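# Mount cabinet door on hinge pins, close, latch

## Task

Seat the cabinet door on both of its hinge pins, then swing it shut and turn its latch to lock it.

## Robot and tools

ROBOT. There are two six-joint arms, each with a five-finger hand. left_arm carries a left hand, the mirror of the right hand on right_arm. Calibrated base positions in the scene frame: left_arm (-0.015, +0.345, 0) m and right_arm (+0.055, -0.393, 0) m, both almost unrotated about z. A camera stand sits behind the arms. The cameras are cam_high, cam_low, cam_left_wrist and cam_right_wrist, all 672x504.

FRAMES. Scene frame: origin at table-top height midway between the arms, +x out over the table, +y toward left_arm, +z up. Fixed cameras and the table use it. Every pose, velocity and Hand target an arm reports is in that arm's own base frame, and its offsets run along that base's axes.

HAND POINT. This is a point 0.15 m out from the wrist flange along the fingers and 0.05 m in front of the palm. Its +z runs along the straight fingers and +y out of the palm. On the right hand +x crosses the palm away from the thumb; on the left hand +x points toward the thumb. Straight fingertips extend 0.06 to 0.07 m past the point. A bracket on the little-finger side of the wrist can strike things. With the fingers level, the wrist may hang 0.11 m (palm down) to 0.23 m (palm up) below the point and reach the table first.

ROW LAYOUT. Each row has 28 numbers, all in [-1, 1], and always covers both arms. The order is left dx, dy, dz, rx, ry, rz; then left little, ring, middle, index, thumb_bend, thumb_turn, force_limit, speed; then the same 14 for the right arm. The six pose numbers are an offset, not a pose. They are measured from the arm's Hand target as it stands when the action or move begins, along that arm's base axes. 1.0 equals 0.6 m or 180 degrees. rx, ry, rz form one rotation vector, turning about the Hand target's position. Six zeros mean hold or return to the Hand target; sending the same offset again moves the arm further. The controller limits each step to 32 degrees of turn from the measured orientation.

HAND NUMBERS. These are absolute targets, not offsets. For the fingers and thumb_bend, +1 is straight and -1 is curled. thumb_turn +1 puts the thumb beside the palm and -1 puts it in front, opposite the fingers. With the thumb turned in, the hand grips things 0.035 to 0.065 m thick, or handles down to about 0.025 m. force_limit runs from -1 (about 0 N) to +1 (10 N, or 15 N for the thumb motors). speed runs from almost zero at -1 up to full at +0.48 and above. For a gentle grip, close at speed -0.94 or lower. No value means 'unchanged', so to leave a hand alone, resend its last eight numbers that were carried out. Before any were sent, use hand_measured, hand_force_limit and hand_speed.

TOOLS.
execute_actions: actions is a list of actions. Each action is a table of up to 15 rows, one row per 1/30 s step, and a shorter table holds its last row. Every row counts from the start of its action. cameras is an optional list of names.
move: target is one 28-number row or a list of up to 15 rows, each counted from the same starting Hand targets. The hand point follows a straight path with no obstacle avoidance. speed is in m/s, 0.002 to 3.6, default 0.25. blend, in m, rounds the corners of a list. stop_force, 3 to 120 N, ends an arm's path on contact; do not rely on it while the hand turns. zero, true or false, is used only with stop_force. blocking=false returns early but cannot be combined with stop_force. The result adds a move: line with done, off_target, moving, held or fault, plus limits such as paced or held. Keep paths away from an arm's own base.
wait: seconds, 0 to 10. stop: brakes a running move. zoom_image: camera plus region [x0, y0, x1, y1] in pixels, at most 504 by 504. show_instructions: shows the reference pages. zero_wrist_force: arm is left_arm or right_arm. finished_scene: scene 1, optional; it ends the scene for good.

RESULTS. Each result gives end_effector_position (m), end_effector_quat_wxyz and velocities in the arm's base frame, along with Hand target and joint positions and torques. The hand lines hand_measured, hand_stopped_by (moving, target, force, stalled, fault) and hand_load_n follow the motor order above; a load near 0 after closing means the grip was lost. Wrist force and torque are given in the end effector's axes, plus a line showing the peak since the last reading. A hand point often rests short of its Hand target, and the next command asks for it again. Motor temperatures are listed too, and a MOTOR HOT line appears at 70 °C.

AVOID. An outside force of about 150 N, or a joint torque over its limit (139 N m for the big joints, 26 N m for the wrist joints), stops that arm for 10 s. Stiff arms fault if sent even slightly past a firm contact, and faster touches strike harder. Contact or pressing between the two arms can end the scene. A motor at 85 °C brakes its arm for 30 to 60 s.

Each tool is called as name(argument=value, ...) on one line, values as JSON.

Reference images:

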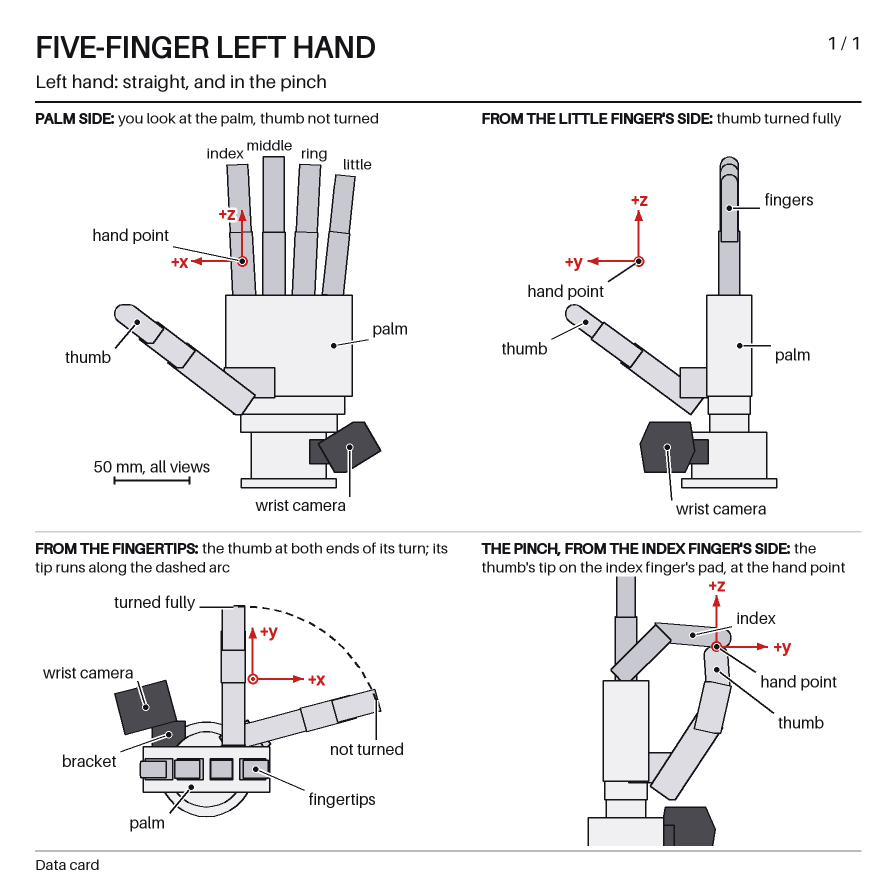

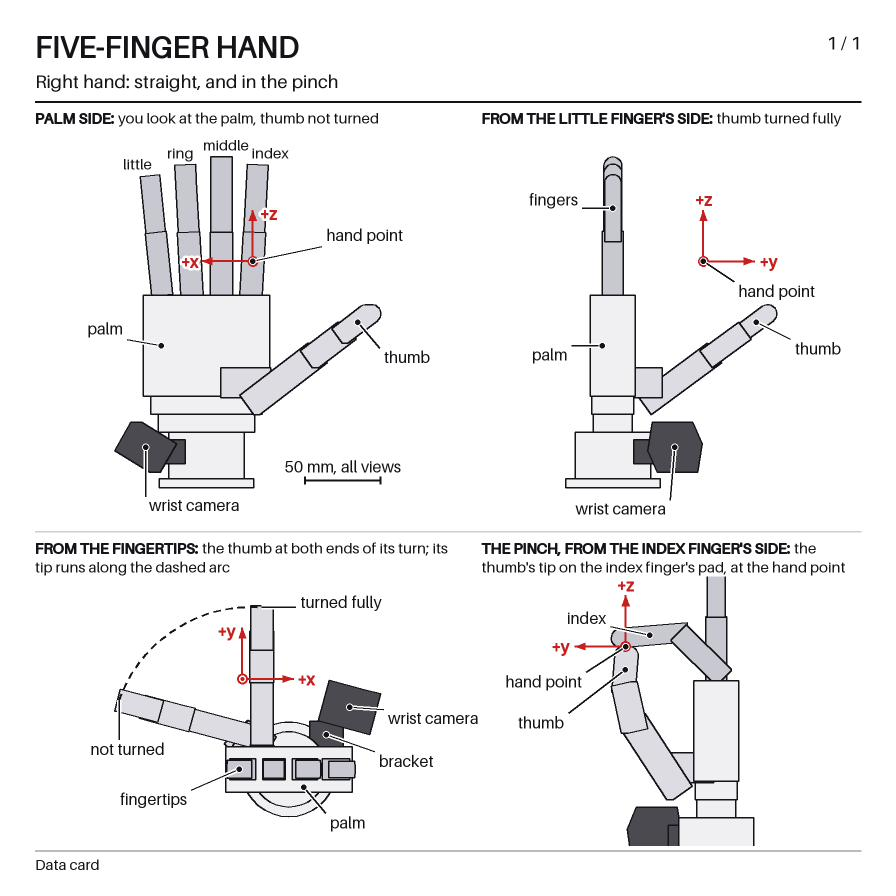

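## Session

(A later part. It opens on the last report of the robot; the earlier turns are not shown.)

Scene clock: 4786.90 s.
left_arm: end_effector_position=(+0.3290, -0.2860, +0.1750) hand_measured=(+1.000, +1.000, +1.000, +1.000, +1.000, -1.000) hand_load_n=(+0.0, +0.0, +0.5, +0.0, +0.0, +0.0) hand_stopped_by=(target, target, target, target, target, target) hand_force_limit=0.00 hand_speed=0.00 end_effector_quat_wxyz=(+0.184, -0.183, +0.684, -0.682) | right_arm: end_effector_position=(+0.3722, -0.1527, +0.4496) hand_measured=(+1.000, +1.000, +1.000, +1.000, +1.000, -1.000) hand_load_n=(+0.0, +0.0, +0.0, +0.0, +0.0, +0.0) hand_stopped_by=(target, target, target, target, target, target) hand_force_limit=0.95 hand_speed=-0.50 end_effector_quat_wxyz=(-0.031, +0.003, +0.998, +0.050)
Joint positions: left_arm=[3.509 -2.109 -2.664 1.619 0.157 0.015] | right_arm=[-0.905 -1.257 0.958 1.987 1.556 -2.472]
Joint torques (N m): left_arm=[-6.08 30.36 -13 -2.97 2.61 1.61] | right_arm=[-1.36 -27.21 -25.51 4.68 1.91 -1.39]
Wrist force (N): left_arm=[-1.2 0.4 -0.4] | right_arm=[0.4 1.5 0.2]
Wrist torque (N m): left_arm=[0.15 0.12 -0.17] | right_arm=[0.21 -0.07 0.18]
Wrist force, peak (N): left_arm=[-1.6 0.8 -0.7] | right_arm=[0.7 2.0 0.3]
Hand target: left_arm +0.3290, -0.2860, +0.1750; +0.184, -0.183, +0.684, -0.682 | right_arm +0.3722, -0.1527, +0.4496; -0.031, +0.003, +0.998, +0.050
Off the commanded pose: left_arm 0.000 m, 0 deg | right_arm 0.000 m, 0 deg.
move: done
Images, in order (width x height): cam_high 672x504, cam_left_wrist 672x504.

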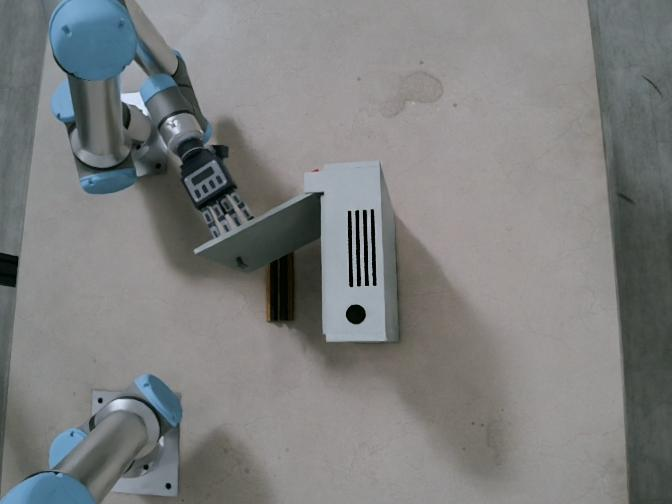

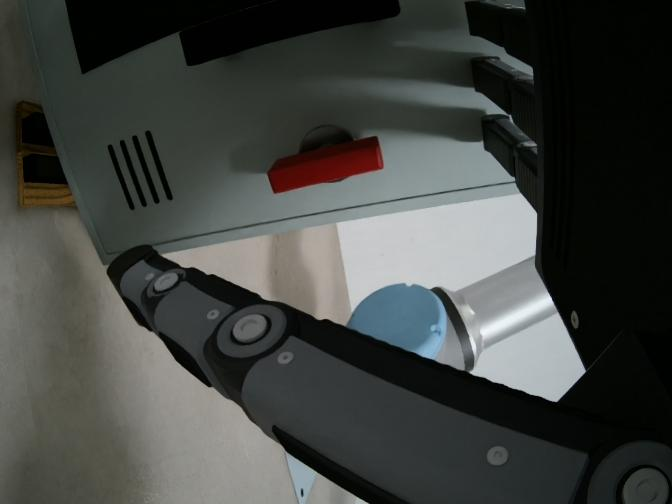

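move(target=[0.0222,-0.0927,0,0,0,0.0833,1,1,1,1,1,-1,0,0, 0,0,0.0,0,0,0,1,1,1,1,1,-1,0.95,-0.5], speed=0.04, cameras=["cam_left_wrist", "cam_high"])

Scene clock: 4794.70 s.
left_arm: end_effector_position=(+0.3423, -0.3416, +0.1750) hand_measured=(+1.000, +1.000, +1.000, +1.000, +1.000, -1.000) hand_load_n=(-0.5, +0.0, +0.0, +0.0, +0.0, +0.0) hand_stopped_by=(target, target, target, target, target, target) hand_force_limit=0.00 hand_speed=0.00 end_effector_quat_wxyz=(+0.272, -0.270, +0.654, -0.652) | right_arm: end_effector_position=(+0.3722, -0.1527, +0.4496) hand_measured=(+1.000, +1.000, +1.000, +1.000, +1.000, -1.000) hand_load_n=(+0.0, +0.0, +0.0, +0.0, +0.0, +0.0) hand_stopped_by=(target, target, target, target, target, target) hand_force_limit=0.95 hand_speed=-0.50 end_effector_quat_wxyz=(-0.031, +0.003, +0.998, +0.050)
Joint positions: left_arm=[3.09 -2.109 -2.665 1.629 0.839 0.004] | right_arm=[-0.905 -1.257 0.958 1.987 1.556 -2.472]
Joint torques (N m): left_arm=[-7.5 30.73 13.27 -1.91 2.61 1.75] | right_arm=[0.8 -26.84 -25.56 4.64 1.81 -1.4]
Wrist force (N): left_arm=[-1.3 0.7 -1.0] | right_arm=[0.5 1.3 -0.1]
Wrist torque (N m): left_arm=[0.23 0.10 -0.01] | right_arm=[0.19 -0.08 0.19]
Wrist force, peak (N): left_arm=[-1.8 0.6 -0.7] | right_arm=[0.8 1.9 0.4]
Hand target: left_arm +0.3423, -0.3416, +0.1750; +0.272, -0.270, +0.654, -0.652 | right_arm +0.3722, -0.1527, +0.4496; -0.031, +0.003, +0.998, +0.050
Off the commanded pose: left_arm 0.000 m, 0 deg | right_arm 0.000 m, 0 deg.
move: done
Images, in order (width x height): cam_high 672x504, cam_left_wrist 672x504.

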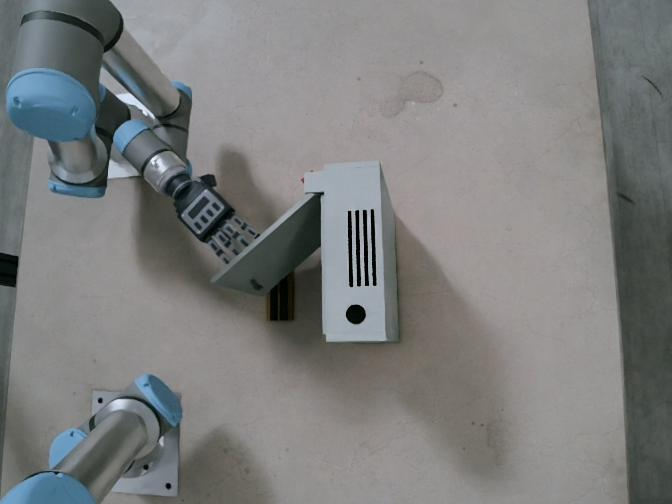

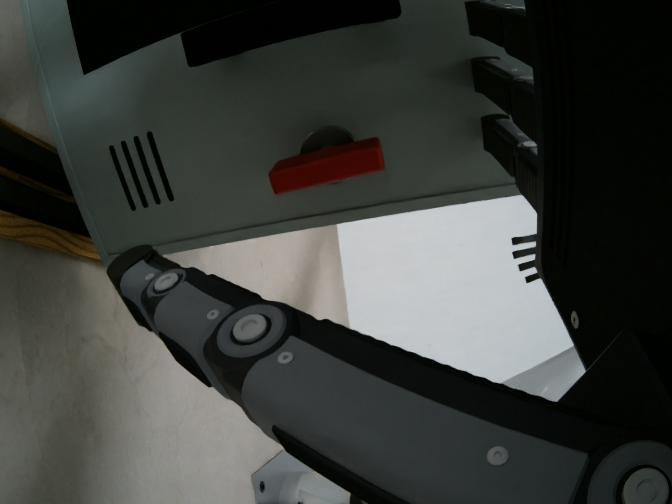

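move(target=[[0.0453,-0.0838,0,0,0,0.0833,1,1,1,1,1,-1,0,0, 0,0,0.0,0,0,0,1,1,1,1,1,-1,0.95,-0.5],[0.1108,-0.1532,0,0,0,0.1667,1,1,1,1,1,-1,0,0, 0,0,0.0,0,0,0,1,1,1,1,1,-1,0.95,-0.5]], speed=0.05, blend=0.005, cameras=["cam_left_wrist", "cam_high"])

Scene clock: 4806.20 s.
left_arm: end_effector_position=(+0.4088, -0.4335, +0.1750) hand_measured=(+1.000, +1.000, +1.000, +1.000, +1.000, -1.000) hand_load_n=(+0.0, +0.0, +0.0, +0.0, +0.0, +0.0) hand_stopped_by=(target, target, target, target, target, target) hand_force_limit=0.00 hand_speed=0.00 end_effector_quat_wxyz=(+0.431, -0.430, +0.562, -0.560) | right_arm: end_effector_position=(+0.3722, -0.1527, +0.4496) hand_measured=(+1.000, +1.000, +1.000, +1.000, +1.000, -1.000) hand_load_n=(+0.0, +0.0, +0.0, +0.0, +0.0, +0.0) hand_stopped_by=(target, target, target, target, target, target) hand_force_limit=0.95 hand_speed=-0.50 end_effector_quat_wxyz=(-0.031, +0.003, +0.998, +0.050)
Joint positions: left_arm=[2.403 -2.18 -2.236 1.272 2.048 0.002] | right_arm=[-0.905 -1.257 0.958 1.987 1.556 -2.472]
Joint torques (N m): left_arm=[-6.17 26.14 19.89 -1.99 2.51 -0.64] | right_arm=[2.03 -27.19 -25.82 4.47 1.84 -1.45]
Wrist force (N): left_arm=[-1.6 0.3 -0.6] | right_arm=[0.6 1.6 0.1]
Wrist torque (N m): left_arm=[0.11 0.18 0.05] | right_arm=[0.23 -0.09 0.20]
Wrist force, peak (N): left_arm=[-1.5 0.8 -1.3] | right_arm=[0.8 1.9 0.1]
Hand target: left_arm +0.4088, -0.4335, +0.1750; +0.431, -0.431, +0.562, -0.560 | right_arm +0.3722, -0.1527, +0.4496; -0.031, +0.003, +0.998, +0.050
Off the commanded pose: left_arm 0.000 m, 0 deg | right_arm 0.000 m, 0 deg.
move: done
Images, in order (width x height): cam_high 672x504, cam_left_wrist 672x504.

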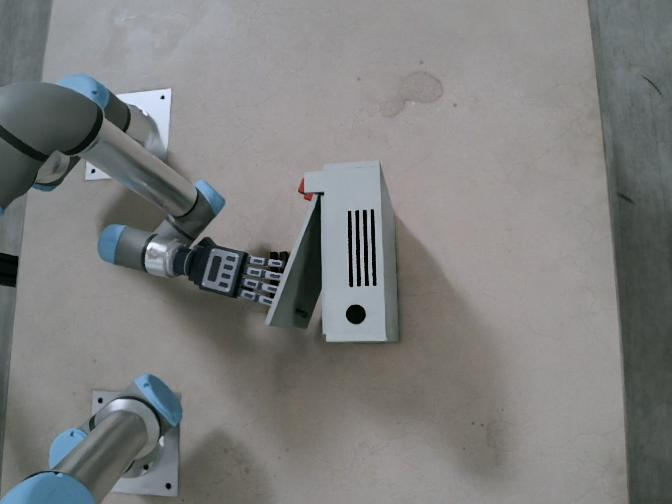

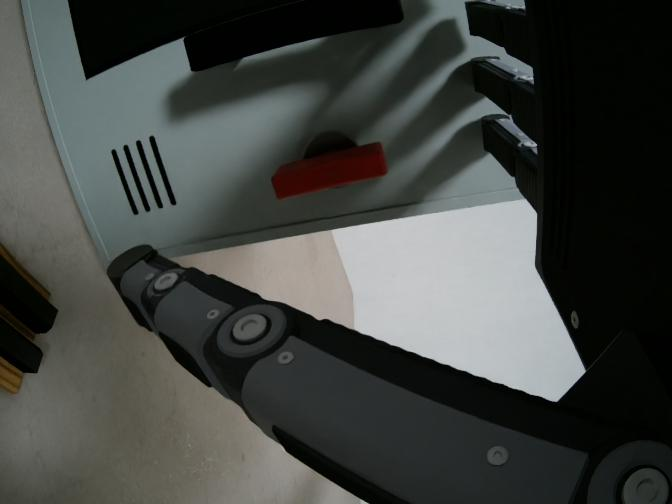

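move(target=[[0.039,-0.0277,0,0,0,0.0417,1,1,1,1,1,-1,0,0, 0,0,0.0,0,0,0,1,1,1,1,1,-1,0.95,-0.5],[0.0812,-0.05,0,0,0,0.0833,1,1,1,1,1,-1,0,0, 0,0,0.0,0,0,0,1,1,1,1,1,-1,0.95,-0.5]], speed=0.025, blend=0.003, cameras=["cam_left_wrist", "cam_high"])

Scene clock: 4821.13 s.
left_arm: end_effector_position=(+0.4575, -0.4635, +0.1750) hand_measured=(+1.000, +1.000, +1.000, +1.000, +1.000, -1.000) hand_load_n=(+0.0, +0.0, +0.0, +0.0, +0.0, +0.0) hand_stopped_by=(target, target, target, target, target, target) hand_force_limit=0.00 hand_speed=0.00 end_effector_quat_wxyz=(+0.500, -0.500, +0.501, -0.499) | right_arm: end_effector_position=(+0.3722, -0.1527, +0.4496) hand_measured=(+1.000, +1.000, +1.000, +1.000, +1.000, -1.000) hand_load_n=(+0.0, +0.0, +0.0, +0.0, +0.0, +0.0) hand_stopped_by=(target, target, target, target, target, target) hand_force_limit=0.95 hand_speed=-0.50 end_effector_quat_wxyz=(-0.031, +0.003, +0.998, +0.050)
Joint positions: left_arm=[2.299 -2.286 -1.943 1.085 2.415 0] | right_arm=[-0.905 -1.257 0.958 1.987 1.556 -2.472]
Joint torques (N m): left_arm=[-6.16 34.17 23.4 -1.92 2.33 -1.44] | right_arm=[1.96 -27.06 -24.85 4.39 1.82 -1.29]
Wrist force (N): left_arm=[-0.9 0.1 -0.1] | right_arm=[0.6 1.6 0.0]
Wrist torque (N m): left_arm=[0.04 0.06 0.05] | right_arm=[0.23 -0.10 0.20]
Wrist force, peak (N): left_arm=[-1.8 0.3 -1.2] | right_arm=[0.8 1.9 0.3]
Hand target: left_arm +0.4575, -0.4635, +0.1750; +0.500, -0.500, +0.501, -0.499 | right_arm +0.3722, -0.1527, +0.4496; -0.031, +0.003, +0.998, +0.050
Off the commanded pose: left_arm 0.000 m, 0 deg | right_arm 0.000 m, 0 deg.
move: done
Images, in order (width x height): cam_high 672x504, cam_left_wrist 672x504.

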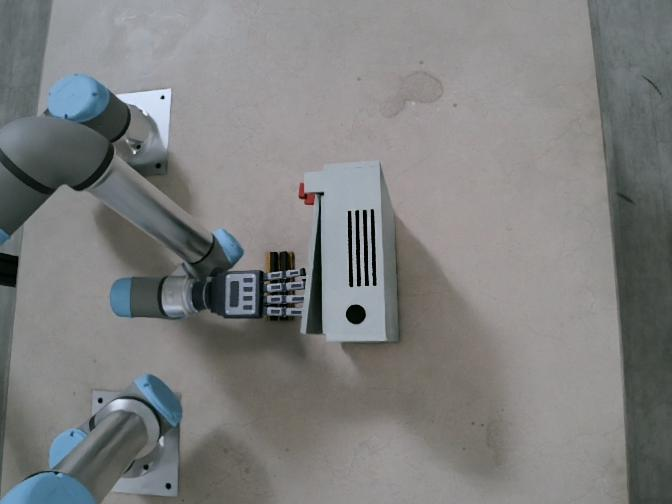

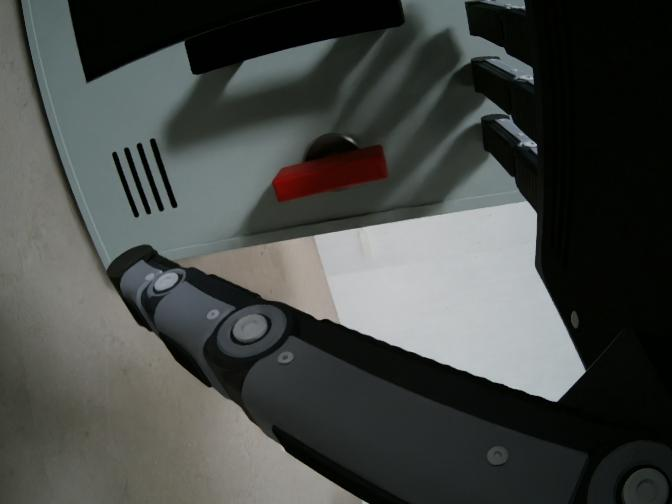

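move(target=[0.06,-0.003,0,0,0,0,1,1,1,1,1,-1,0,0, 0,0,0.0,0,0,0,1,1,1,1,1,-1,0.95,-0.5], speed=0.015, stop_force=5, cameras=["cam_left_wrist", "cam_high"])

Scene clock: 4827.27 s.
left_arm: end_effector_position=(+0.4833, -0.4648, +0.1750) hand_measured=(+1.000, +1.000, +1.000, +1.000, +1.000, -1.000) hand_load_n=(+0.0, +0.0, -0.5, +0.0, +0.0, +0.0) hand_stopped_by=(target, target, target, target, target, target) hand_force_limit=0.00 hand_speed=0.00 end_effector_quat_wxyz=(+0.500, -0.500, +0.501, -0.499) | right_arm: end_effector_position=(+0.3722, -0.1527, +0.4496) hand_measured=(+1.000, +1.000, +1.000, +1.000, +1.000, -1.000) hand_load_n=(+0.0, +0.0, +0.0, +0.0, +0.0, +0.0) hand_stopped_by=(target, target, target, target, target, target) hand_force_limit=0.95 hand_speed=-0.50 end_effector_quat_wxyz=(-0.031, +0.003, +0.998, +0.050)
Joint positions: left_arm=[2.337 -2.302 -1.903 1.061 2.377 0] | right_arm=[-0.905 -1.257 0.958 1.987 1.556 -2.472]
Joint torques (N m): left_arm=[-6.15 49.4 -1.03 3.43 2.49 1.28] | right_arm=[1.75 -26.93 -25.63 4.34 1.7 -1.33]
Wrist force (N): left_arm=[-1.2 0.8 -1.1] | right_arm=[0.9 1.7 0.2]
Wrist torque (N m): left_arm=[0.14 0.03 0.01] | right_arm=[0.24 -0.14 0.23]
Wrist force, peak (N): left_arm=[-2.8 0.6 -10.0] | right_arm=[1.1 1.6 -0.2]
Hand target: left_arm +0.4833, -0.4648, +0.1750; +0.500, -0.500, +0.501, -0.499 (not the last commanded pose) | right_arm +0.3722, -0.1527, +0.4496; -0.031, +0.003, +0.998, +0.050
Off the commanded pose: left_arm 0.010 m, 0 deg | right_arm 0.000 m, 0 deg.
move: contact (left_arm)
Images, in order (width x height): cam_high 672x504, cam_left_wrist 672x504.

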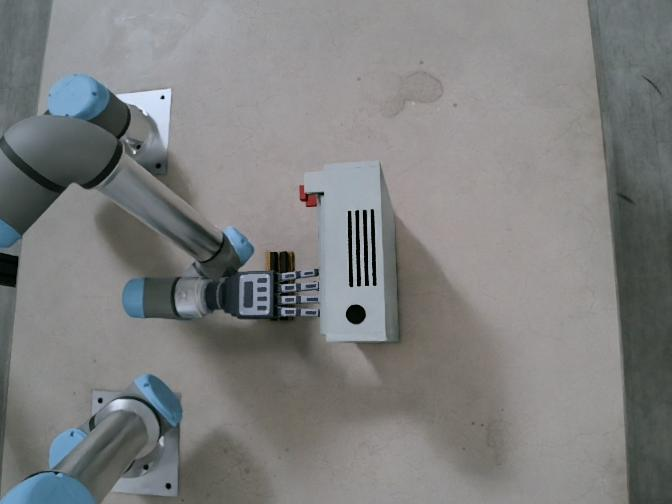

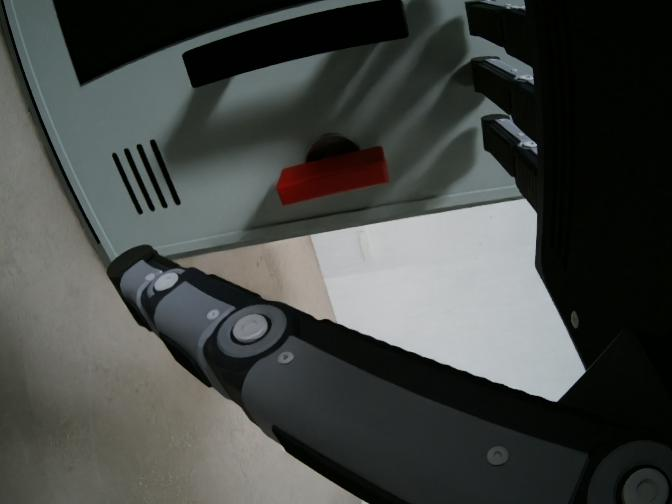

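zoom_image(camera="cam_high", region=[270, 140, 420, 360])

zoom_image(camera="cam_left_wrist", region=[0, 100, 340, 300])

Scaled by 2.291 from the camera's 672x504 image, which has a finer 960x720 frame.

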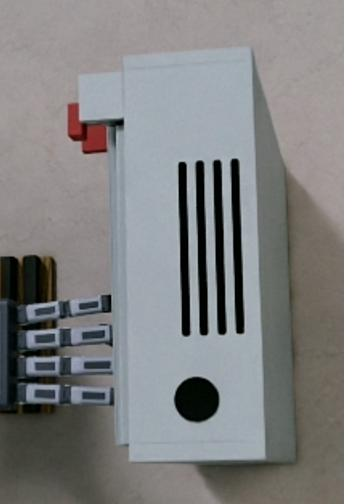

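Scaled by 1.482 from the camera's 672x504 image, which has a finer 960x720 frame.

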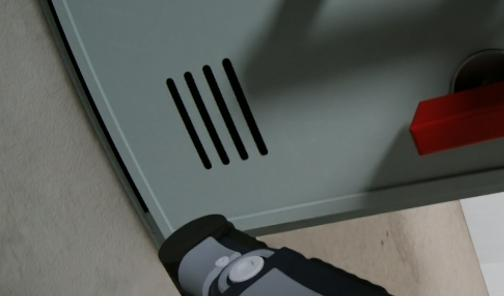

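zoom_image(camera="cam_left_wrist", region=[240, 100, 440, 250])

Scaled by 2.520 from the camera's 672x504 image, which has a finer 960x720 frame.

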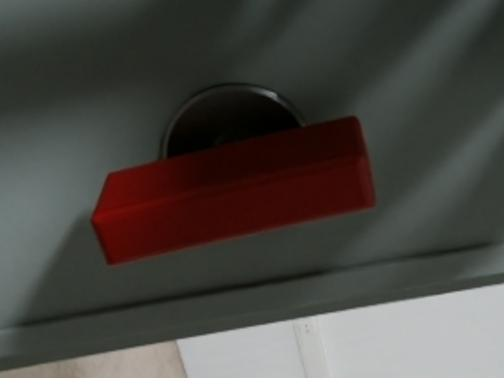

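move(target=[-0.1388,0.058,-0.0167,0,0,0,1,1,1,1,1,1,0,0, 0,0,0.0,0,0,0,1,1,1,1,1,-1,0.95,-0.5], speed=0.08, cameras=["cam_left_wrist"])

zoom_image(camera="cam_left_wrist", region=[260, 120, 440, 280])

Scene clock: 4900.30 s.
left_arm: end_effector_position=(+0.4001, -0.4301, +0.1650) hand_measured=(+1.000, +1.000, +1.000, +1.000, +1.000, +1.000) hand_load_n=(+0.0, +0.0, +0.0, +0.0, +0.0, +0.0) hand_stopped_by=(target, target, target, target, target, target) hand_force_limit=0.00 hand_speed=0.00 end_effector_quat_wxyz=(+0.500, -0.500, +0.501, -0.499) | right_arm: end_effector_position=(+0.3722, -0.1527, +0.4496) hand_measured=(+1.000, +1.000, +1.000, +1.000, +1.000, -1.000) hand_load_n=(+0.0, +0.0, +0.0, +0.0, -0.5, +0.0) hand_stopped_by=(target, target, target, target, target, target) hand_force_limit=0.95 hand_speed=-0.50 end_effector_quat_wxyz=(-0.031, +0.003, +0.998, +0.050)
Joint positions: left_arm=[2.247 -2.25 -2.102 1.208 2.466 0] | right_arm=[-0.905 -1.257 0.958 1.987 1.556 -2.472]
Joint torques (N m): left_arm=[-6.1 44.84 -2.94 3.41 2.67 1.3] | right_arm=[1.82 -27.17 -24.94 4.4 1.72 -1.36]
Wrist force (N): left_arm=[-1.0 0.6 -0.7] | right_arm=[0.7 1.5 0.4]
Wrist torque (N m): left_arm=[0.16 0.06 0.02] | right_arm=[0.19 -0.12 0.21]
Wrist force, peak (N): left_arm=[-1.5 0.8 -1.2] | right_arm=[0.5 2.1 -0.2]
Hand target: left_arm +0.4000, -0.4300, +0.1650; +0.500, -0.500, +0.501, -0.499 | right_arm +0.3722, -0.1527, +0.4496; -0.031, +0.003, +0.998, +0.050
Off the commanded pose: left_arm 0.000 m, 0 deg | right_arm 0.000 m, 0 deg.
move: done
Images, in order (width x height): cam_left_wrist 672x504.

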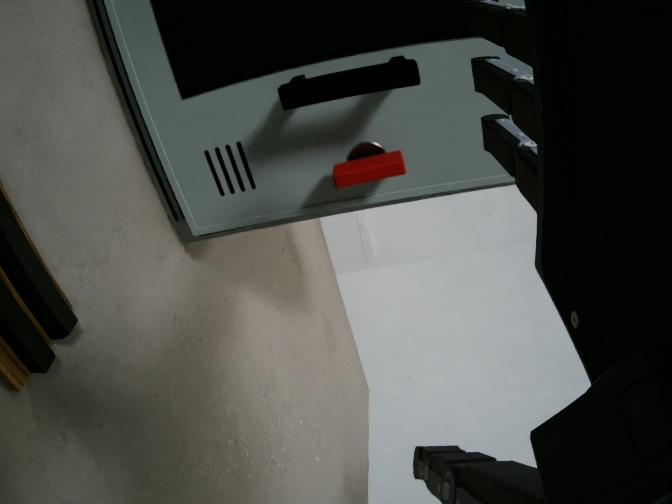

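Scaled by 2.800 from the camera's 672x504 image, which has a finer 960x720 frame.

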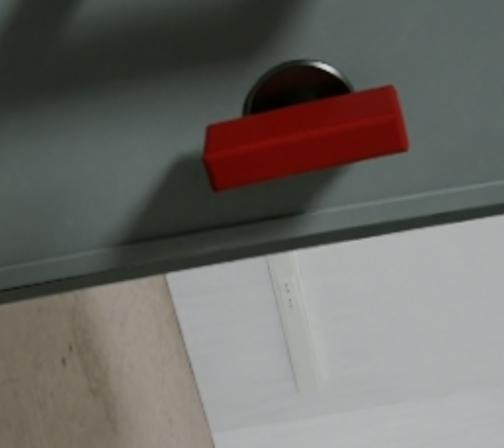

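move(target=[0,-0.1,0,0,0,0,1,1,1,1,1,1,0,0, 0,0,0.0,0,0,0,1,1,1,1,1,-1,0.95,-0.5], speed=0.08, cameras=["cam_left_wrist"])

zoom_image(camera="cam_left_wrist", region=[260, 20, 440, 180])

Scene clock: 4925.37 s.
left_arm: end_effector_position=(+0.4000, -0.4899, +0.1650) hand_measured=(+1.000, +1.000, +1.000, +1.000, +1.000, +1.000) hand_load_n=(+0.0, +0.0, +0.0, +0.0, +0.0, -0.5) hand_stopped_by=(target, target, target, target, target, target) hand_force_limit=0.00 hand_speed=0.00 end_effector_quat_wxyz=(+0.500, -0.500, +0.501, -0.499) | right_arm: end_effector_position=(+0.3722, -0.1527, +0.4496) hand_measured=(+1.000, +1.000, +1.000, +1.000, +1.000, -1.000) hand_load_n=(+0.0, -0.5, +0.0, +0.0, +0.0, +0.0) hand_stopped_by=(target, target, target, target, target, target) hand_force_limit=0.95 hand_speed=-0.50 end_effector_quat_wxyz=(-0.031, +0.003, +0.998, +0.050)
Joint positions: left_arm=[2.165 -2.312 -1.931 1.098 2.548 0] | right_arm=[-0.905 -1.257 0.958 1.987 1.556 -2.472]
Joint torques (N m): left_arm=[-6.34 34.88 23.29 -2.23 2.83 -1.54] | right_arm=[1.98 -26.85 -25.13 4.39 1.74 -1.27]
Wrist force (N): left_arm=[-1.0 0.2 0.0] | right_arm=[0.8 1.7 0.0]
Wrist torque (N m): left_arm=[0.07 0.09 0.03] | right_arm=[0.24 -0.11 0.22]
Wrist force, peak (N): left_arm=[-1.0 0.7 -1.1] | right_arm=[0.4 2.0 0.2]
Hand target: left_arm +0.4000, -0.4900, +0.1650; +0.500, -0.500, +0.501, -0.499 | right_arm +0.3722, -0.1527, +0.4496; -0.031, +0.003, +0.998, +0.050
Off the commanded pose: left_arm 0.000 m, 0 deg | right_arm 0.000 m, 0 deg.
move: done
Images, in order (width x height): cam_left_wrist 672x504.

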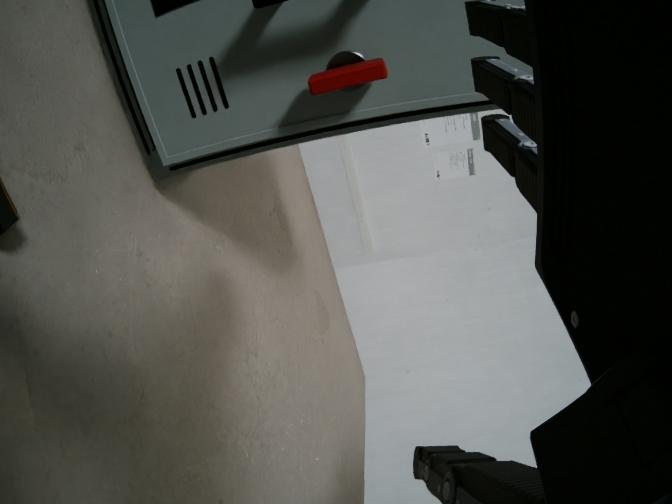

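Scaled by 2.800 from the camera's 672x504 image, which has a finer 960x720 frame.

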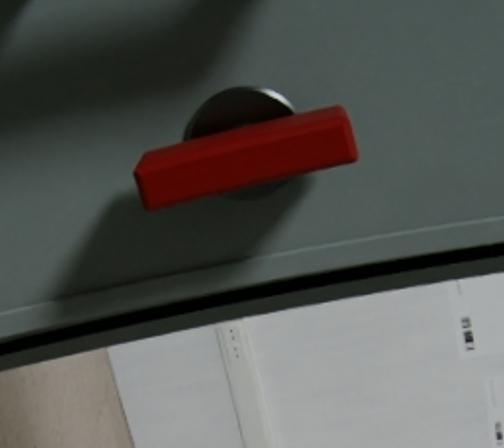

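move(target=[[0.05,-0.0177,-0.0672,0,0,0,-1,-1,-1,1,1,-1,0,0, 0,0,0.0,0,0,0,1,1,1,1,1,-1,0.95,-0.5]], speed=0.08, cameras=["cam_left_wrist"])

Scene clock: 4949.57 s.
left_arm: end_effector_position=(+0.4299, -0.5006, +0.1247) hand_measured=(-1.000, -1.000, -1.000, +1.000, +1.000, -1.000) hand_load_n=(+0.0, +0.0, +0.0, -0.5, +0.0, +0.0) hand_stopped_by=(target, target, target, target, target, target) hand_force_limit=0.00 hand_speed=0.00 end_effector_quat_wxyz=(+0.500, -0.500, +0.501, -0.499) | right_arm: end_effector_position=(+0.3722, -0.1527, +0.4496) hand_measured=(+1.000, +1.000, +1.000, +1.000, +1.000, -1.000) hand_load_n=(+0.0, +0.0, +0.0, +0.0, +0.0, +0.0) hand_stopped_by=(target, target, target, target, target, target) hand_force_limit=0.95 hand_speed=-0.50 end_effector_quat_wxyz=(-0.031, +0.003, +0.998, +0.050)
Joint positions: left_arm=[2.204 -2.425 -1.854 1.134 2.51 0] | right_arm=[-0.905 -1.257 0.958 1.987 1.556 -2.472]
Joint torques (N m): left_arm=[6.5 37.97 23.11 3.41 -2.9 1.53] | right_arm=[1.95 -26.81 -25.11 4.27 1.68 -1.28]
Wrist force (N): left_arm=[-1.1 0.5 -0.3] | right_arm=[0.7 1.5 -0.1]
Wrist torque (N m): left_arm=[0.16 0.11 -0.09] | right_arm=[0.23 -0.10 0.21]
Wrist force, peak (N): left_arm=[-1.5 0.9 -0.4] | right_arm=[0.6 2.1 0.0]
Hand target: left_arm +0.4300, -0.5006, +0.1246; +0.500, -0.500, +0.501, -0.499 | right_arm +0.3722, -0.1527, +0.4496; -0.031, +0.003, +0.998, +0.050
Off the commanded pose: left_arm 0.000 m, 0 deg | right_arm 0.000 m, 0 deg.
move: done
Images, in order (width x height): cam_left_wrist 672x504.

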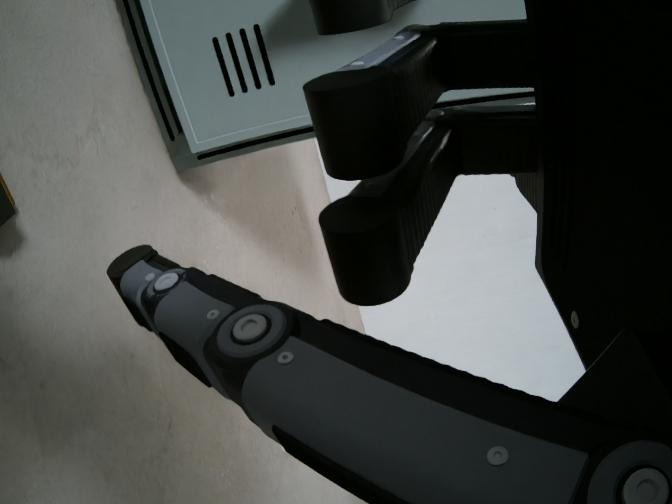

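move(target=[0.0867,0,0,0,0,0,-1,-1,-1,1,1,-1,0,0, 0,0,0.0,0,0,0,1,1,1,1,1,-1,0.95,-0.5], speed=0.03, stop_force=3, cameras=["cam_high"])

zoom_image(camera="cam_high", region=[230, 230, 350, 350])

Scene clock: 4956.47 s.
left_arm: end_effector_position=(+0.4820, -0.5006, +0.1246) hand_measured=(-1.000, -1.000, -1.000, +1.000, +1.000, -1.000) hand_load_n=(-0.5, +0.0, +0.0, +0.0, +0.0, +0.0) hand_stopped_by=(target, target, target, target, target, target) hand_force_limit=0.00 hand_speed=0.00 end_effector_quat_wxyz=(+0.500, -0.500, +0.501, -0.499) | right_arm: end_effector_position=(+0.3722, -0.1527, +0.4496) hand_measured=(+1.000, +1.000, +1.000, +1.000, +1.000, -1.000) hand_load_n=(+0.0, +0.0, +0.0, +0.0, +0.0, +0.0) hand_stopped_by=(target, target, target, target, target, target) hand_force_limit=0.95 hand_speed=-0.50 end_effector_quat_wxyz=(-0.031, +0.003, +0.998, +0.050)
Joint positions: left_arm=[2.286 -2.448 -1.788 1.091 2.428 0] | right_arm=[-0.905 -1.257 0.958 1.987 1.556 -2.472]
Joint torques (N m): left_arm=[6.62 39.56 24.6 -2.08 -2.73 1.39] | right_arm=[2.16 -27.1 -25.11 4.34 1.76 -1.32]
Wrist force (N): left_arm=[-1.0 0.2 -0.5] | right_arm=[0.7 1.7 0.0]
Wrist torque (N m): left_arm=[0.11 0.07 -0.17] | right_arm=[0.26 -0.11 0.22]
Wrist force, peak (N): left_arm=[-1.6 0.3 -1.1] | right_arm=[0.7 1.9 0.1]
Hand target: left_arm +0.4820, -0.5006, +0.1246; +0.500, -0.500, +0.501, -0.499 | right_arm +0.3722, -0.1527, +0.4496; -0.031, +0.003, +0.998, +0.050
Off the commanded pose: left_arm 0.000 m, 0 deg | right_arm 0.000 m, 0 deg.
move: done
Images, in order (width x height): cam_high 672x504.

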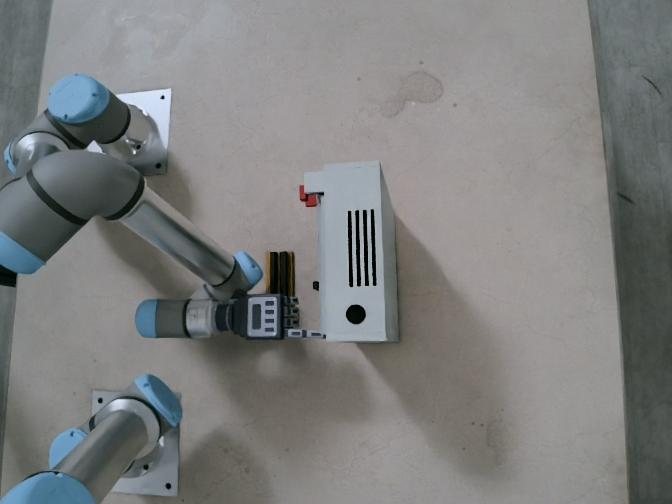

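Scaled by 4.200 from the camera's 672x504 image, which has a finer 960x720 frame.

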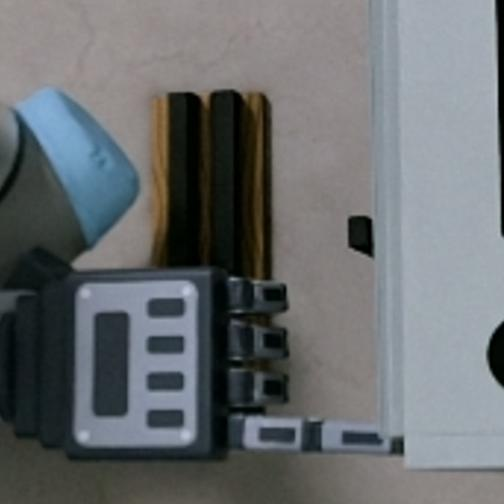

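move(target=[0,0.05,0,0,0,0,-1,-1,-1,1,1,-1,0,0, 0,0,0.0,0,0,0,1,1,1,1,1,-1,0.95,-0.5], speed=0.01, stop_force=3, cameras=["cam_left_wrist"])

Scene clock: 4974.70 s.
left_arm: end_effector_position=(+0.4820, -0.4816, +0.1246) hand_measured=(-1.000, -1.000, -1.000, +1.000, +1.000, -1.000) hand_load_n=(+0.0, +0.0, +0.0, +0.0, +0.0, +0.0) hand_stopped_by=(target, target, target, target, target, target) hand_force_limit=0.00 hand_speed=0.00 end_effector_quat_wxyz=(+0.500, -0.500, +0.501, -0.499) | right_arm: end_effector_position=(+0.3722, -0.1527, +0.4496) hand_measured=(+1.000, +1.000, +1.000, +1.000, +1.000, -1.000) hand_load_n=(+0.0, +0.0, +0.0, +0.0, +0.0, +0.0) hand_stopped_by=(target, target, target, target, target, target) hand_force_limit=0.95 hand_speed=-0.50 end_effector_quat_wxyz=(-0.031, +0.003, +0.998, +0.050)
Joint positions: left_arm=[2.311 -2.429 -1.842 1.126 2.402 0] | right_arm=[-0.905 -1.257 0.958 1.987 1.556 -2.472]
Joint torques (N m): left_arm=[-5 38.15 23.65 -2.18 2.88 1.64] | right_arm=[1.8 -26.76 -24.78 4.21 1.8 -1.36]
Wrist force (N): left_arm=[0.1 -0.1 -0.5] | right_arm=[0.6 1.4 0.0]
Wrist torque (N m): left_arm=[0.15 0.07 -0.09] | right_arm=[0.21 -0.09 0.20]
Wrist force, peak (N): left_arm=[2.1 -1.4 -0.6] | right_arm=[0.9 1.7 0.2]
Hand target: left_arm +0.4820, -0.4816, +0.1246; +0.500, -0.500, +0.501, -0.499 (not the last commanded pose) | right_arm +0.3722, -0.1527, +0.4496; -0.031, +0.003, +0.998, +0.050
Off the commanded pose: left_arm 0.011 m, 0 deg | right_arm 0.000 m, 0 deg.
move: contact (left_arm)
Images, in order (width x height): cam_left_wrist 672x504.

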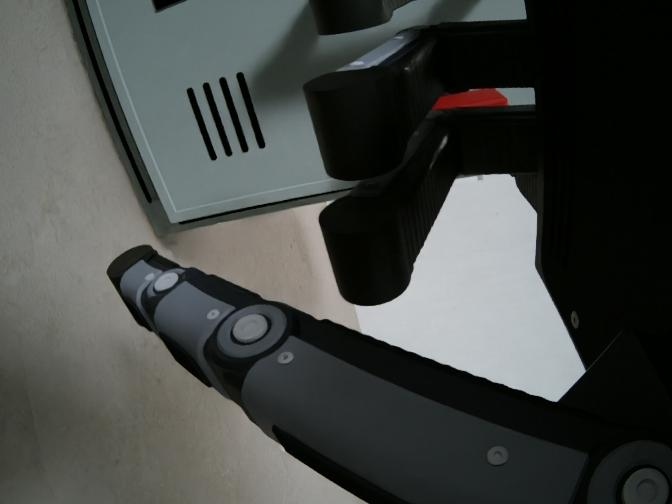

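move(target=[0,0.0177,0.0087,0,0,0,-1,-1,-1,1,1,-1,0,0, 0,0,0.0,0,0,0,1,1,1,1,1,-1,0.95,-0.5], speed=0.008, stop_force=9, cameras=["cam_left_wrist"])

Scene clock: 4986.03 s.
left_arm: end_effector_position=(+0.4820, -0.4710, +0.1299) hand_measured=(-1.000, -1.000, -1.000, +1.000, +1.000, -1.000) hand_load_n=(+0.0, +0.0, +0.0, +0.0, +0.0, +0.0) hand_stopped_by=(target, target, target, target, target, target) hand_force_limit=0.00 hand_speed=0.00 end_effector_quat_wxyz=(+0.500, -0.500, +0.501, -0.499) | right_arm: end_effector_position=(+0.3722, -0.1527, +0.4496) hand_measured=(+1.000, +1.000, +1.000, +1.000, +1.000, -1.000) hand_load_n=(+0.0, +0.0, +0.0, +0.0, +0.0, +0.0) hand_stopped_by=(target, target, target, target, target, target) hand_force_limit=0.95 hand_speed=-0.50 end_effector_quat_wxyz=(-0.031, +0.003, +0.998, +0.050)
Joint positions: left_arm=[2.326 -2.408 -1.874 1.137 2.388 0] | right_arm=[-0.905 -1.257 0.958 1.987 1.556 -2.472]
Joint torques (N m): left_arm=[7.33 51.66 -2.78 3.54 -2.2 1.27] | right_arm=[2.62 -27.25 -24.91 4.24 1.77 -1.26]
Wrist force (N): left_arm=[1.7 -0.3 -0.3] | right_arm=[0.5 1.5 0.1]
Wrist torque (N m): left_arm=[0.11 0.12 0.00] | right_arm=[0.22 -0.07 0.19]
Wrist force, peak (N): left_arm=[2.1 1.4 -0.3] | right_arm=[0.7 2.0 0.1]
Hand target: left_arm +0.4820, -0.4710, +0.1299; +0.500, -0.500, +0.501, -0.499 | right_arm +0.3722, -0.1527, +0.4496; -0.031, +0.003, +0.998, +0.050
Off the commanded pose: left_arm 0.000 m, 0 deg | right_arm 0.000 m, 0 deg.
move: done
Images, in order (width x height): cam_left_wrist 672x504.

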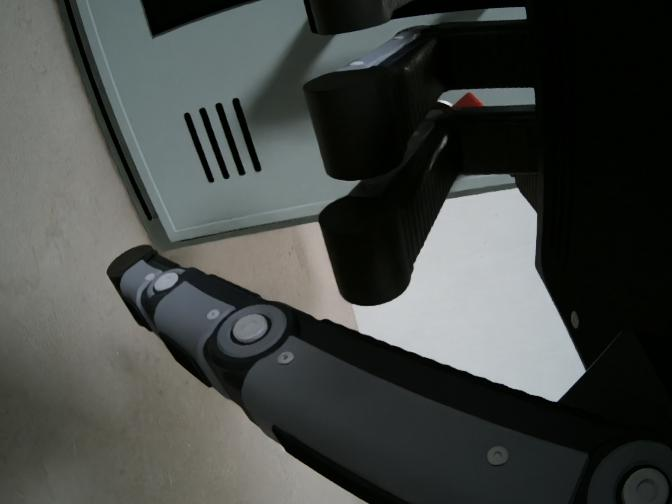

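move(target=[[0,0.0202,-0.0010,0,0,0,-1,-1,-1,1,1,-1,0,0, 0,0,0.0,0,0,0,1,1,1,1,1,-1,0.95,-0.5],[0,0.0367,-0.0137,0,0,0,-1,-1,-1,1,1,-1,0,0, 0,0,0.0,0,0,0,1,1,1,1,1,-1,0.95,-0.5]], speed=0.008, stop_force=9, cameras=["cam_left_wrist"])

Scene clock: 4996.53 s.
left_arm: end_effector_position=(+0.4820, -0.4490, +0.1216) hand_measured=(-1.000, -1.000, -1.000, +1.000, +1.000, -1.000) hand_load_n=(+0.0, +0.5, +0.0, +0.5, +0.0, +0.0) hand_stopped_by=(target, target, target, target, target, target) hand_force_limit=0.00 hand_speed=0.00 end_effector_quat_wxyz=(+0.500, -0.500, +0.501, -0.499) | right_arm: end_effector_position=(+0.3722, -0.1527, +0.4496) hand_measured=(+1.000, +1.000, +1.000, +1.000, +1.000, -1.000) hand_load_n=(+0.0, +0.0, +0.0, +0.0, +0.0, +0.0) hand_stopped_by=(target, target, target, target, target, target) hand_force_limit=0.95 hand_speed=-0.50 end_effector_quat_wxyz=(-0.031, +0.003, +0.998, +0.050)
Joint positions: left_arm=[2.359 -2.407 -1.93 1.192 2.355 0.001] | right_arm=[-0.905 -1.257 0.958 1.987 1.556 -2.472]
Joint torques (N m): left_arm=[6.99 35.27 -3.98 3.31 -2.67 1.73] | right_arm=[1.82 -27.05 -25.37 4.22 1.78 -1.25]
Wrist force (N): left_arm=[0.2 -1.8 0.0] | right_arm=[0.6 1.8 0.3]
Wrist torque (N m): left_arm=[0.08 0.13 -0.08] | right_arm=[0.25 -0.11 0.21]
Wrist force, peak (N): left_arm=[-0.1 -2.2 0.1] | right_arm=[1.0 1.8 0.1]
Hand target: left_arm +0.4820, -0.4490, +0.1216; +0.500, -0.500, +0.501, -0.499 | right_arm +0.3722, -0.1527, +0.4496; -0.031, +0.003, +0.998, +0.050
Off the commanded pose: left_arm 0.000 m, 0 deg | right_arm 0.000 m, 0 deg.
move: done
Images, in order (width x height): cam_left_wrist 672x504.

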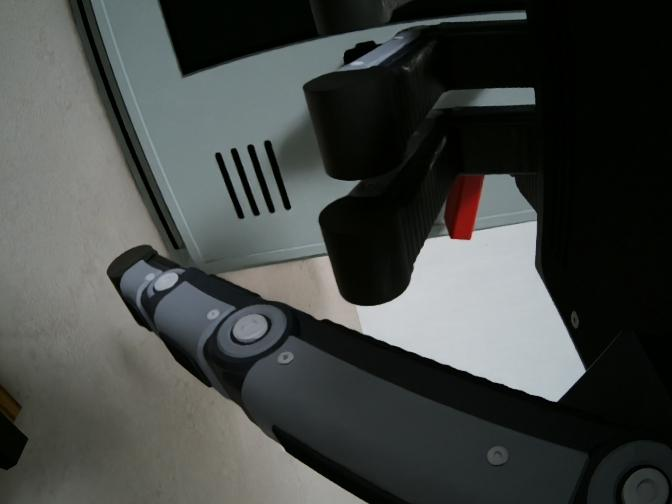

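move(target=[0,0.003,-0.0167,0,0,0,-1,-1,-1,1,1,-1,0,0, 0,0,0.0,0,0,0,1,1,1,1,1,-1,0.95,-0.5], speed=0.006, stop_force=7, cameras=["cam_left_wrist"])

Scene clock: 5004.67 s.
left_arm: end_effector_position=(+0.4820, -0.4479, +0.1155) hand_measured=(-1.000, -1.000, -1.000, +1.000, +1.000, -1.000) hand_load_n=(+0.0, +0.0, +0.0, +0.5, +0.0, +0.0) hand_stopped_by=(target, target, target, target, target, target) hand_force_limit=0.00 hand_speed=0.00 end_effector_quat_wxyz=(+0.500, -0.500, +0.501, -0.499) | right_arm: end_effector_position=(+0.3722, -0.1527, +0.4496) hand_measured=(+1.000, +1.000, +1.000, +1.000, +1.000, -1.000) hand_load_n=(+0.0, +0.0, +0.0, +0.0, +0.0, +0.0) hand_stopped_by=(target, target, target, target, target, target) hand_force_limit=0.95 hand_speed=-0.50 end_effector_quat_wxyz=(-0.031, +0.003, +0.998, +0.050)
Joint positions: left_arm=[2.361 -2.42 -1.929 1.205 2.353 0.001] | right_arm=[-0.905 -1.257 0.958 1.987 1.556 -2.472]
Joint torques (N m): left_arm=[-3.57 45.33 6.84 -3.49 2.66 0.59] | right_arm=[2.83 -27.14 -25.4 4.13 1.67 -1.13]
Wrist force (N): left_arm=[-0.9 -7.5 -0.3] | right_arm=[0.5 1.6 -0.1]
Wrist torque (N m): left_arm=[0.27 0.06 -0.16] | right_arm=[0.24 -0.08 0.20]
Wrist force, peak (N): left_arm=[1.5 -10.6 -0.6] | right_arm=[0.7 1.9 0.3]
Hand target: left_arm +0.4820, -0.4479, +0.1155; +0.500, -0.500, +0.501, -0.499 (not the last commanded pose) | right_arm +0.3722, -0.1527, +0.4496; -0.031, +0.003, +0.998, +0.050
Off the commanded pose: left_arm 0.004 m, 0 deg | right_arm 0.000 m, 0 deg.
move: contact (left_arm)
Images, in order (width x height): cam_left_wrist 672x504.

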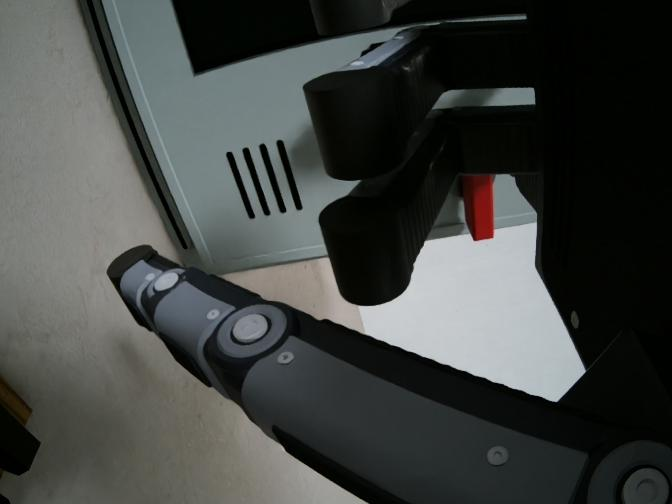

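move(target=[[0,0,0.02,0,0,0,-1,-1,-1,1,1,-1,0,0, 0,0,0.0,0,0,0,1,1,1,1,1,-1,0.95,-0.5],[-0.14,0,0.08,0,0,0,-1,-1,-1,1,1,-1,0,0, 0,0,0.0,0,0,0,1,1,1,1,1,-1,0.95,-0.5]], speed=[0.03,0.1])

move(target=[-0.02,0,0,0,0,0,1,1,1,1,1,-1,0,0, 0,0,0.0,0,0,0,1,1,1,1,1,-1,0.95,-0.5], speed=0.1, cameras=["cam_left_wrist", "cam_high"])

zoom_image(camera="cam_left_wrist", region=[220, 60, 472, 249])

Scene clock: 5012.27 s.
left_arm: end_effector_position=(+0.3982, -0.4479, +0.1634) hand_measured=(-1.000, -1.000, -1.000, +1.000, +1.000, -1.000) hand_load_n=(+0.0, +0.0, +0.0, +0.0, +0.0, +0.0) hand_stopped_by=(target, target, target, target, target, target) hand_force_limit=0.00 hand_speed=0.00 end_effector_quat_wxyz=(+0.500, -0.500, +0.501, -0.499) | right_arm: end_effector_position=(+0.3722, -0.1527, +0.4496) hand_measured=(+1.000, +1.000, +1.000, +1.000, +1.000, -1.000) hand_load_n=(+0.0, +0.0, +0.0, +0.0, +0.0, +0.0) hand_stopped_by=(target, target, target, target, target, target) hand_force_limit=0.95 hand_speed=-0.50 end_effector_quat_wxyz=(-0.031, +0.003, +0.998, +0.050)
Joint positions: left_arm=[2.217 -2.271 -2.054 1.18 2.496 0] | right_arm=[-0.905 -1.257 0.958 1.987 1.556 -2.472]
Joint torques (N m): left_arm=[-5.61 47.62 -4.58 -2.14 2.47 -1.33] | right_arm=[1.7 -27.64 -25.15 4.17 1.57 -1.21]
Wrist force (N): left_arm=[-1.2 0.5 -0.3] | right_arm=[0.8 1.6 0.1]
Wrist torque (N m): left_arm=[0.14 0.13 -0.05] | right_arm=[0.23 -0.12 0.22]
Wrist force, peak (N): left_arm=[-1.2 -7.9 0.0] | right_arm=[0.8 1.7 0.2]
Hand target: left_arm +0.3980, -0.4479, +0.1635; +0.500, -0.500, +0.501, -0.499 | right_arm +0.3722, -0.1527, +0.4496; -0.031, +0.003, +0.998, +0.050
Off the commanded pose: left_arm 0.000 m, 0 deg | right_arm 0.000 m, 0 deg.
move: done

Scene clock: 5013.30 s.
left_arm: end_effector_position=(+0.3860, -0.4479, +0.1635) hand_measured=(+1.000, +1.000, +1.000, +1.000, +1.000, -1.000) hand_load_n=(+0.0, +0.0, +0.0, -0.5, +0.0, +0.0) hand_stopped_by=(target, target, target, target, target, target) hand_force_limit=0.00 hand_speed=0.00 end_effector_quat_wxyz=(+0.500, -0.500, +0.501, -0.499) | right_arm: end_effector_position=(+0.3722, -0.1527, +0.4496) hand_measured=(+1.000, +1.000, +1.000, +1.000, +1.000, -1.000) hand_load_n=(+0.0, +0.0, +0.0, +0.0, +0.0, +0.0) hand_stopped_by=(target, target, target, target, target, target) hand_force_limit=0.95 hand_speed=-0.50 end_effector_quat_wxyz=(-0.031, +0.003, +0.998, +0.050)
Joint positions: left_arm=[2.194 -2.267 -2.065 1.187 2.52 0] | right_arm=[-0.905 -1.257 0.958 1.987 1.556 -2.472]
Joint torques (N m): left_arm=[-6.68 45.96 -4.09 3.4 2.55 -1.12] | right_arm=[2.42 -27.26 -24.88 4.16 1.62 -1.17]
Wrist force (N): left_arm=[-1.1 0.5 -0.3] | right_arm=[0.9 1.5 0.0]
Wrist torque (N m): left_arm=[0.13 0.12 0.01] | right_arm=[0.21 -0.12 0.22]
Wrist force, peak (N): left_arm=[-1.3 0.6 -0.4] | right_arm=[1.0 1.7 0.2]
Hand target: left_arm +0.3860, -0.4479, +0.1635; +0.500, -0.500, +0.501, -0.499 | right_arm +0.3722, -0.1527, +0.4496; -0.031, +0.003, +0.998, +0.050
Off the commanded pose: left_arm 0.000 m, 0 deg | right_arm 0.000 m, 0 deg.
move: done
Images, in order (width x height): cam_high 672x504, cam_left_wrist 672x504.

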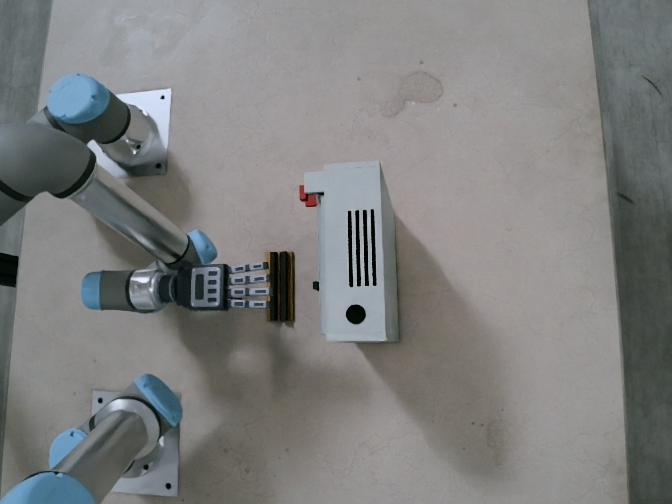

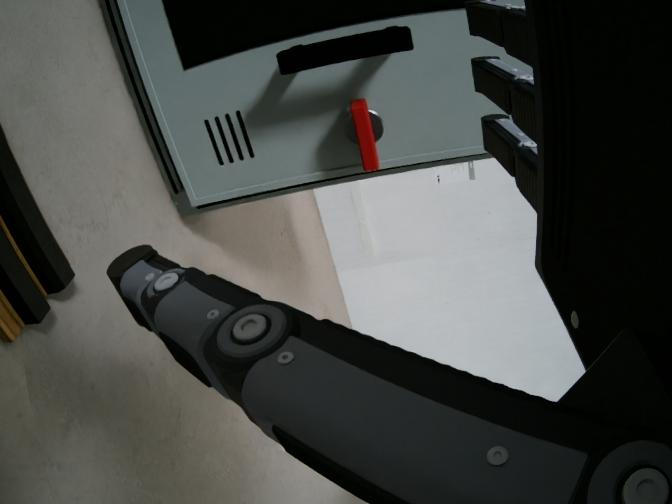

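Scaled by 2.000 from the camera's 672x504 image, which has a finer 960x720 frame.

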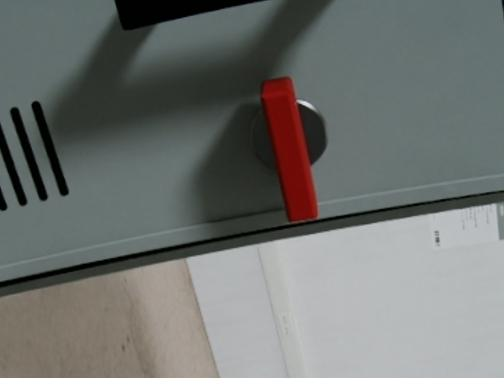

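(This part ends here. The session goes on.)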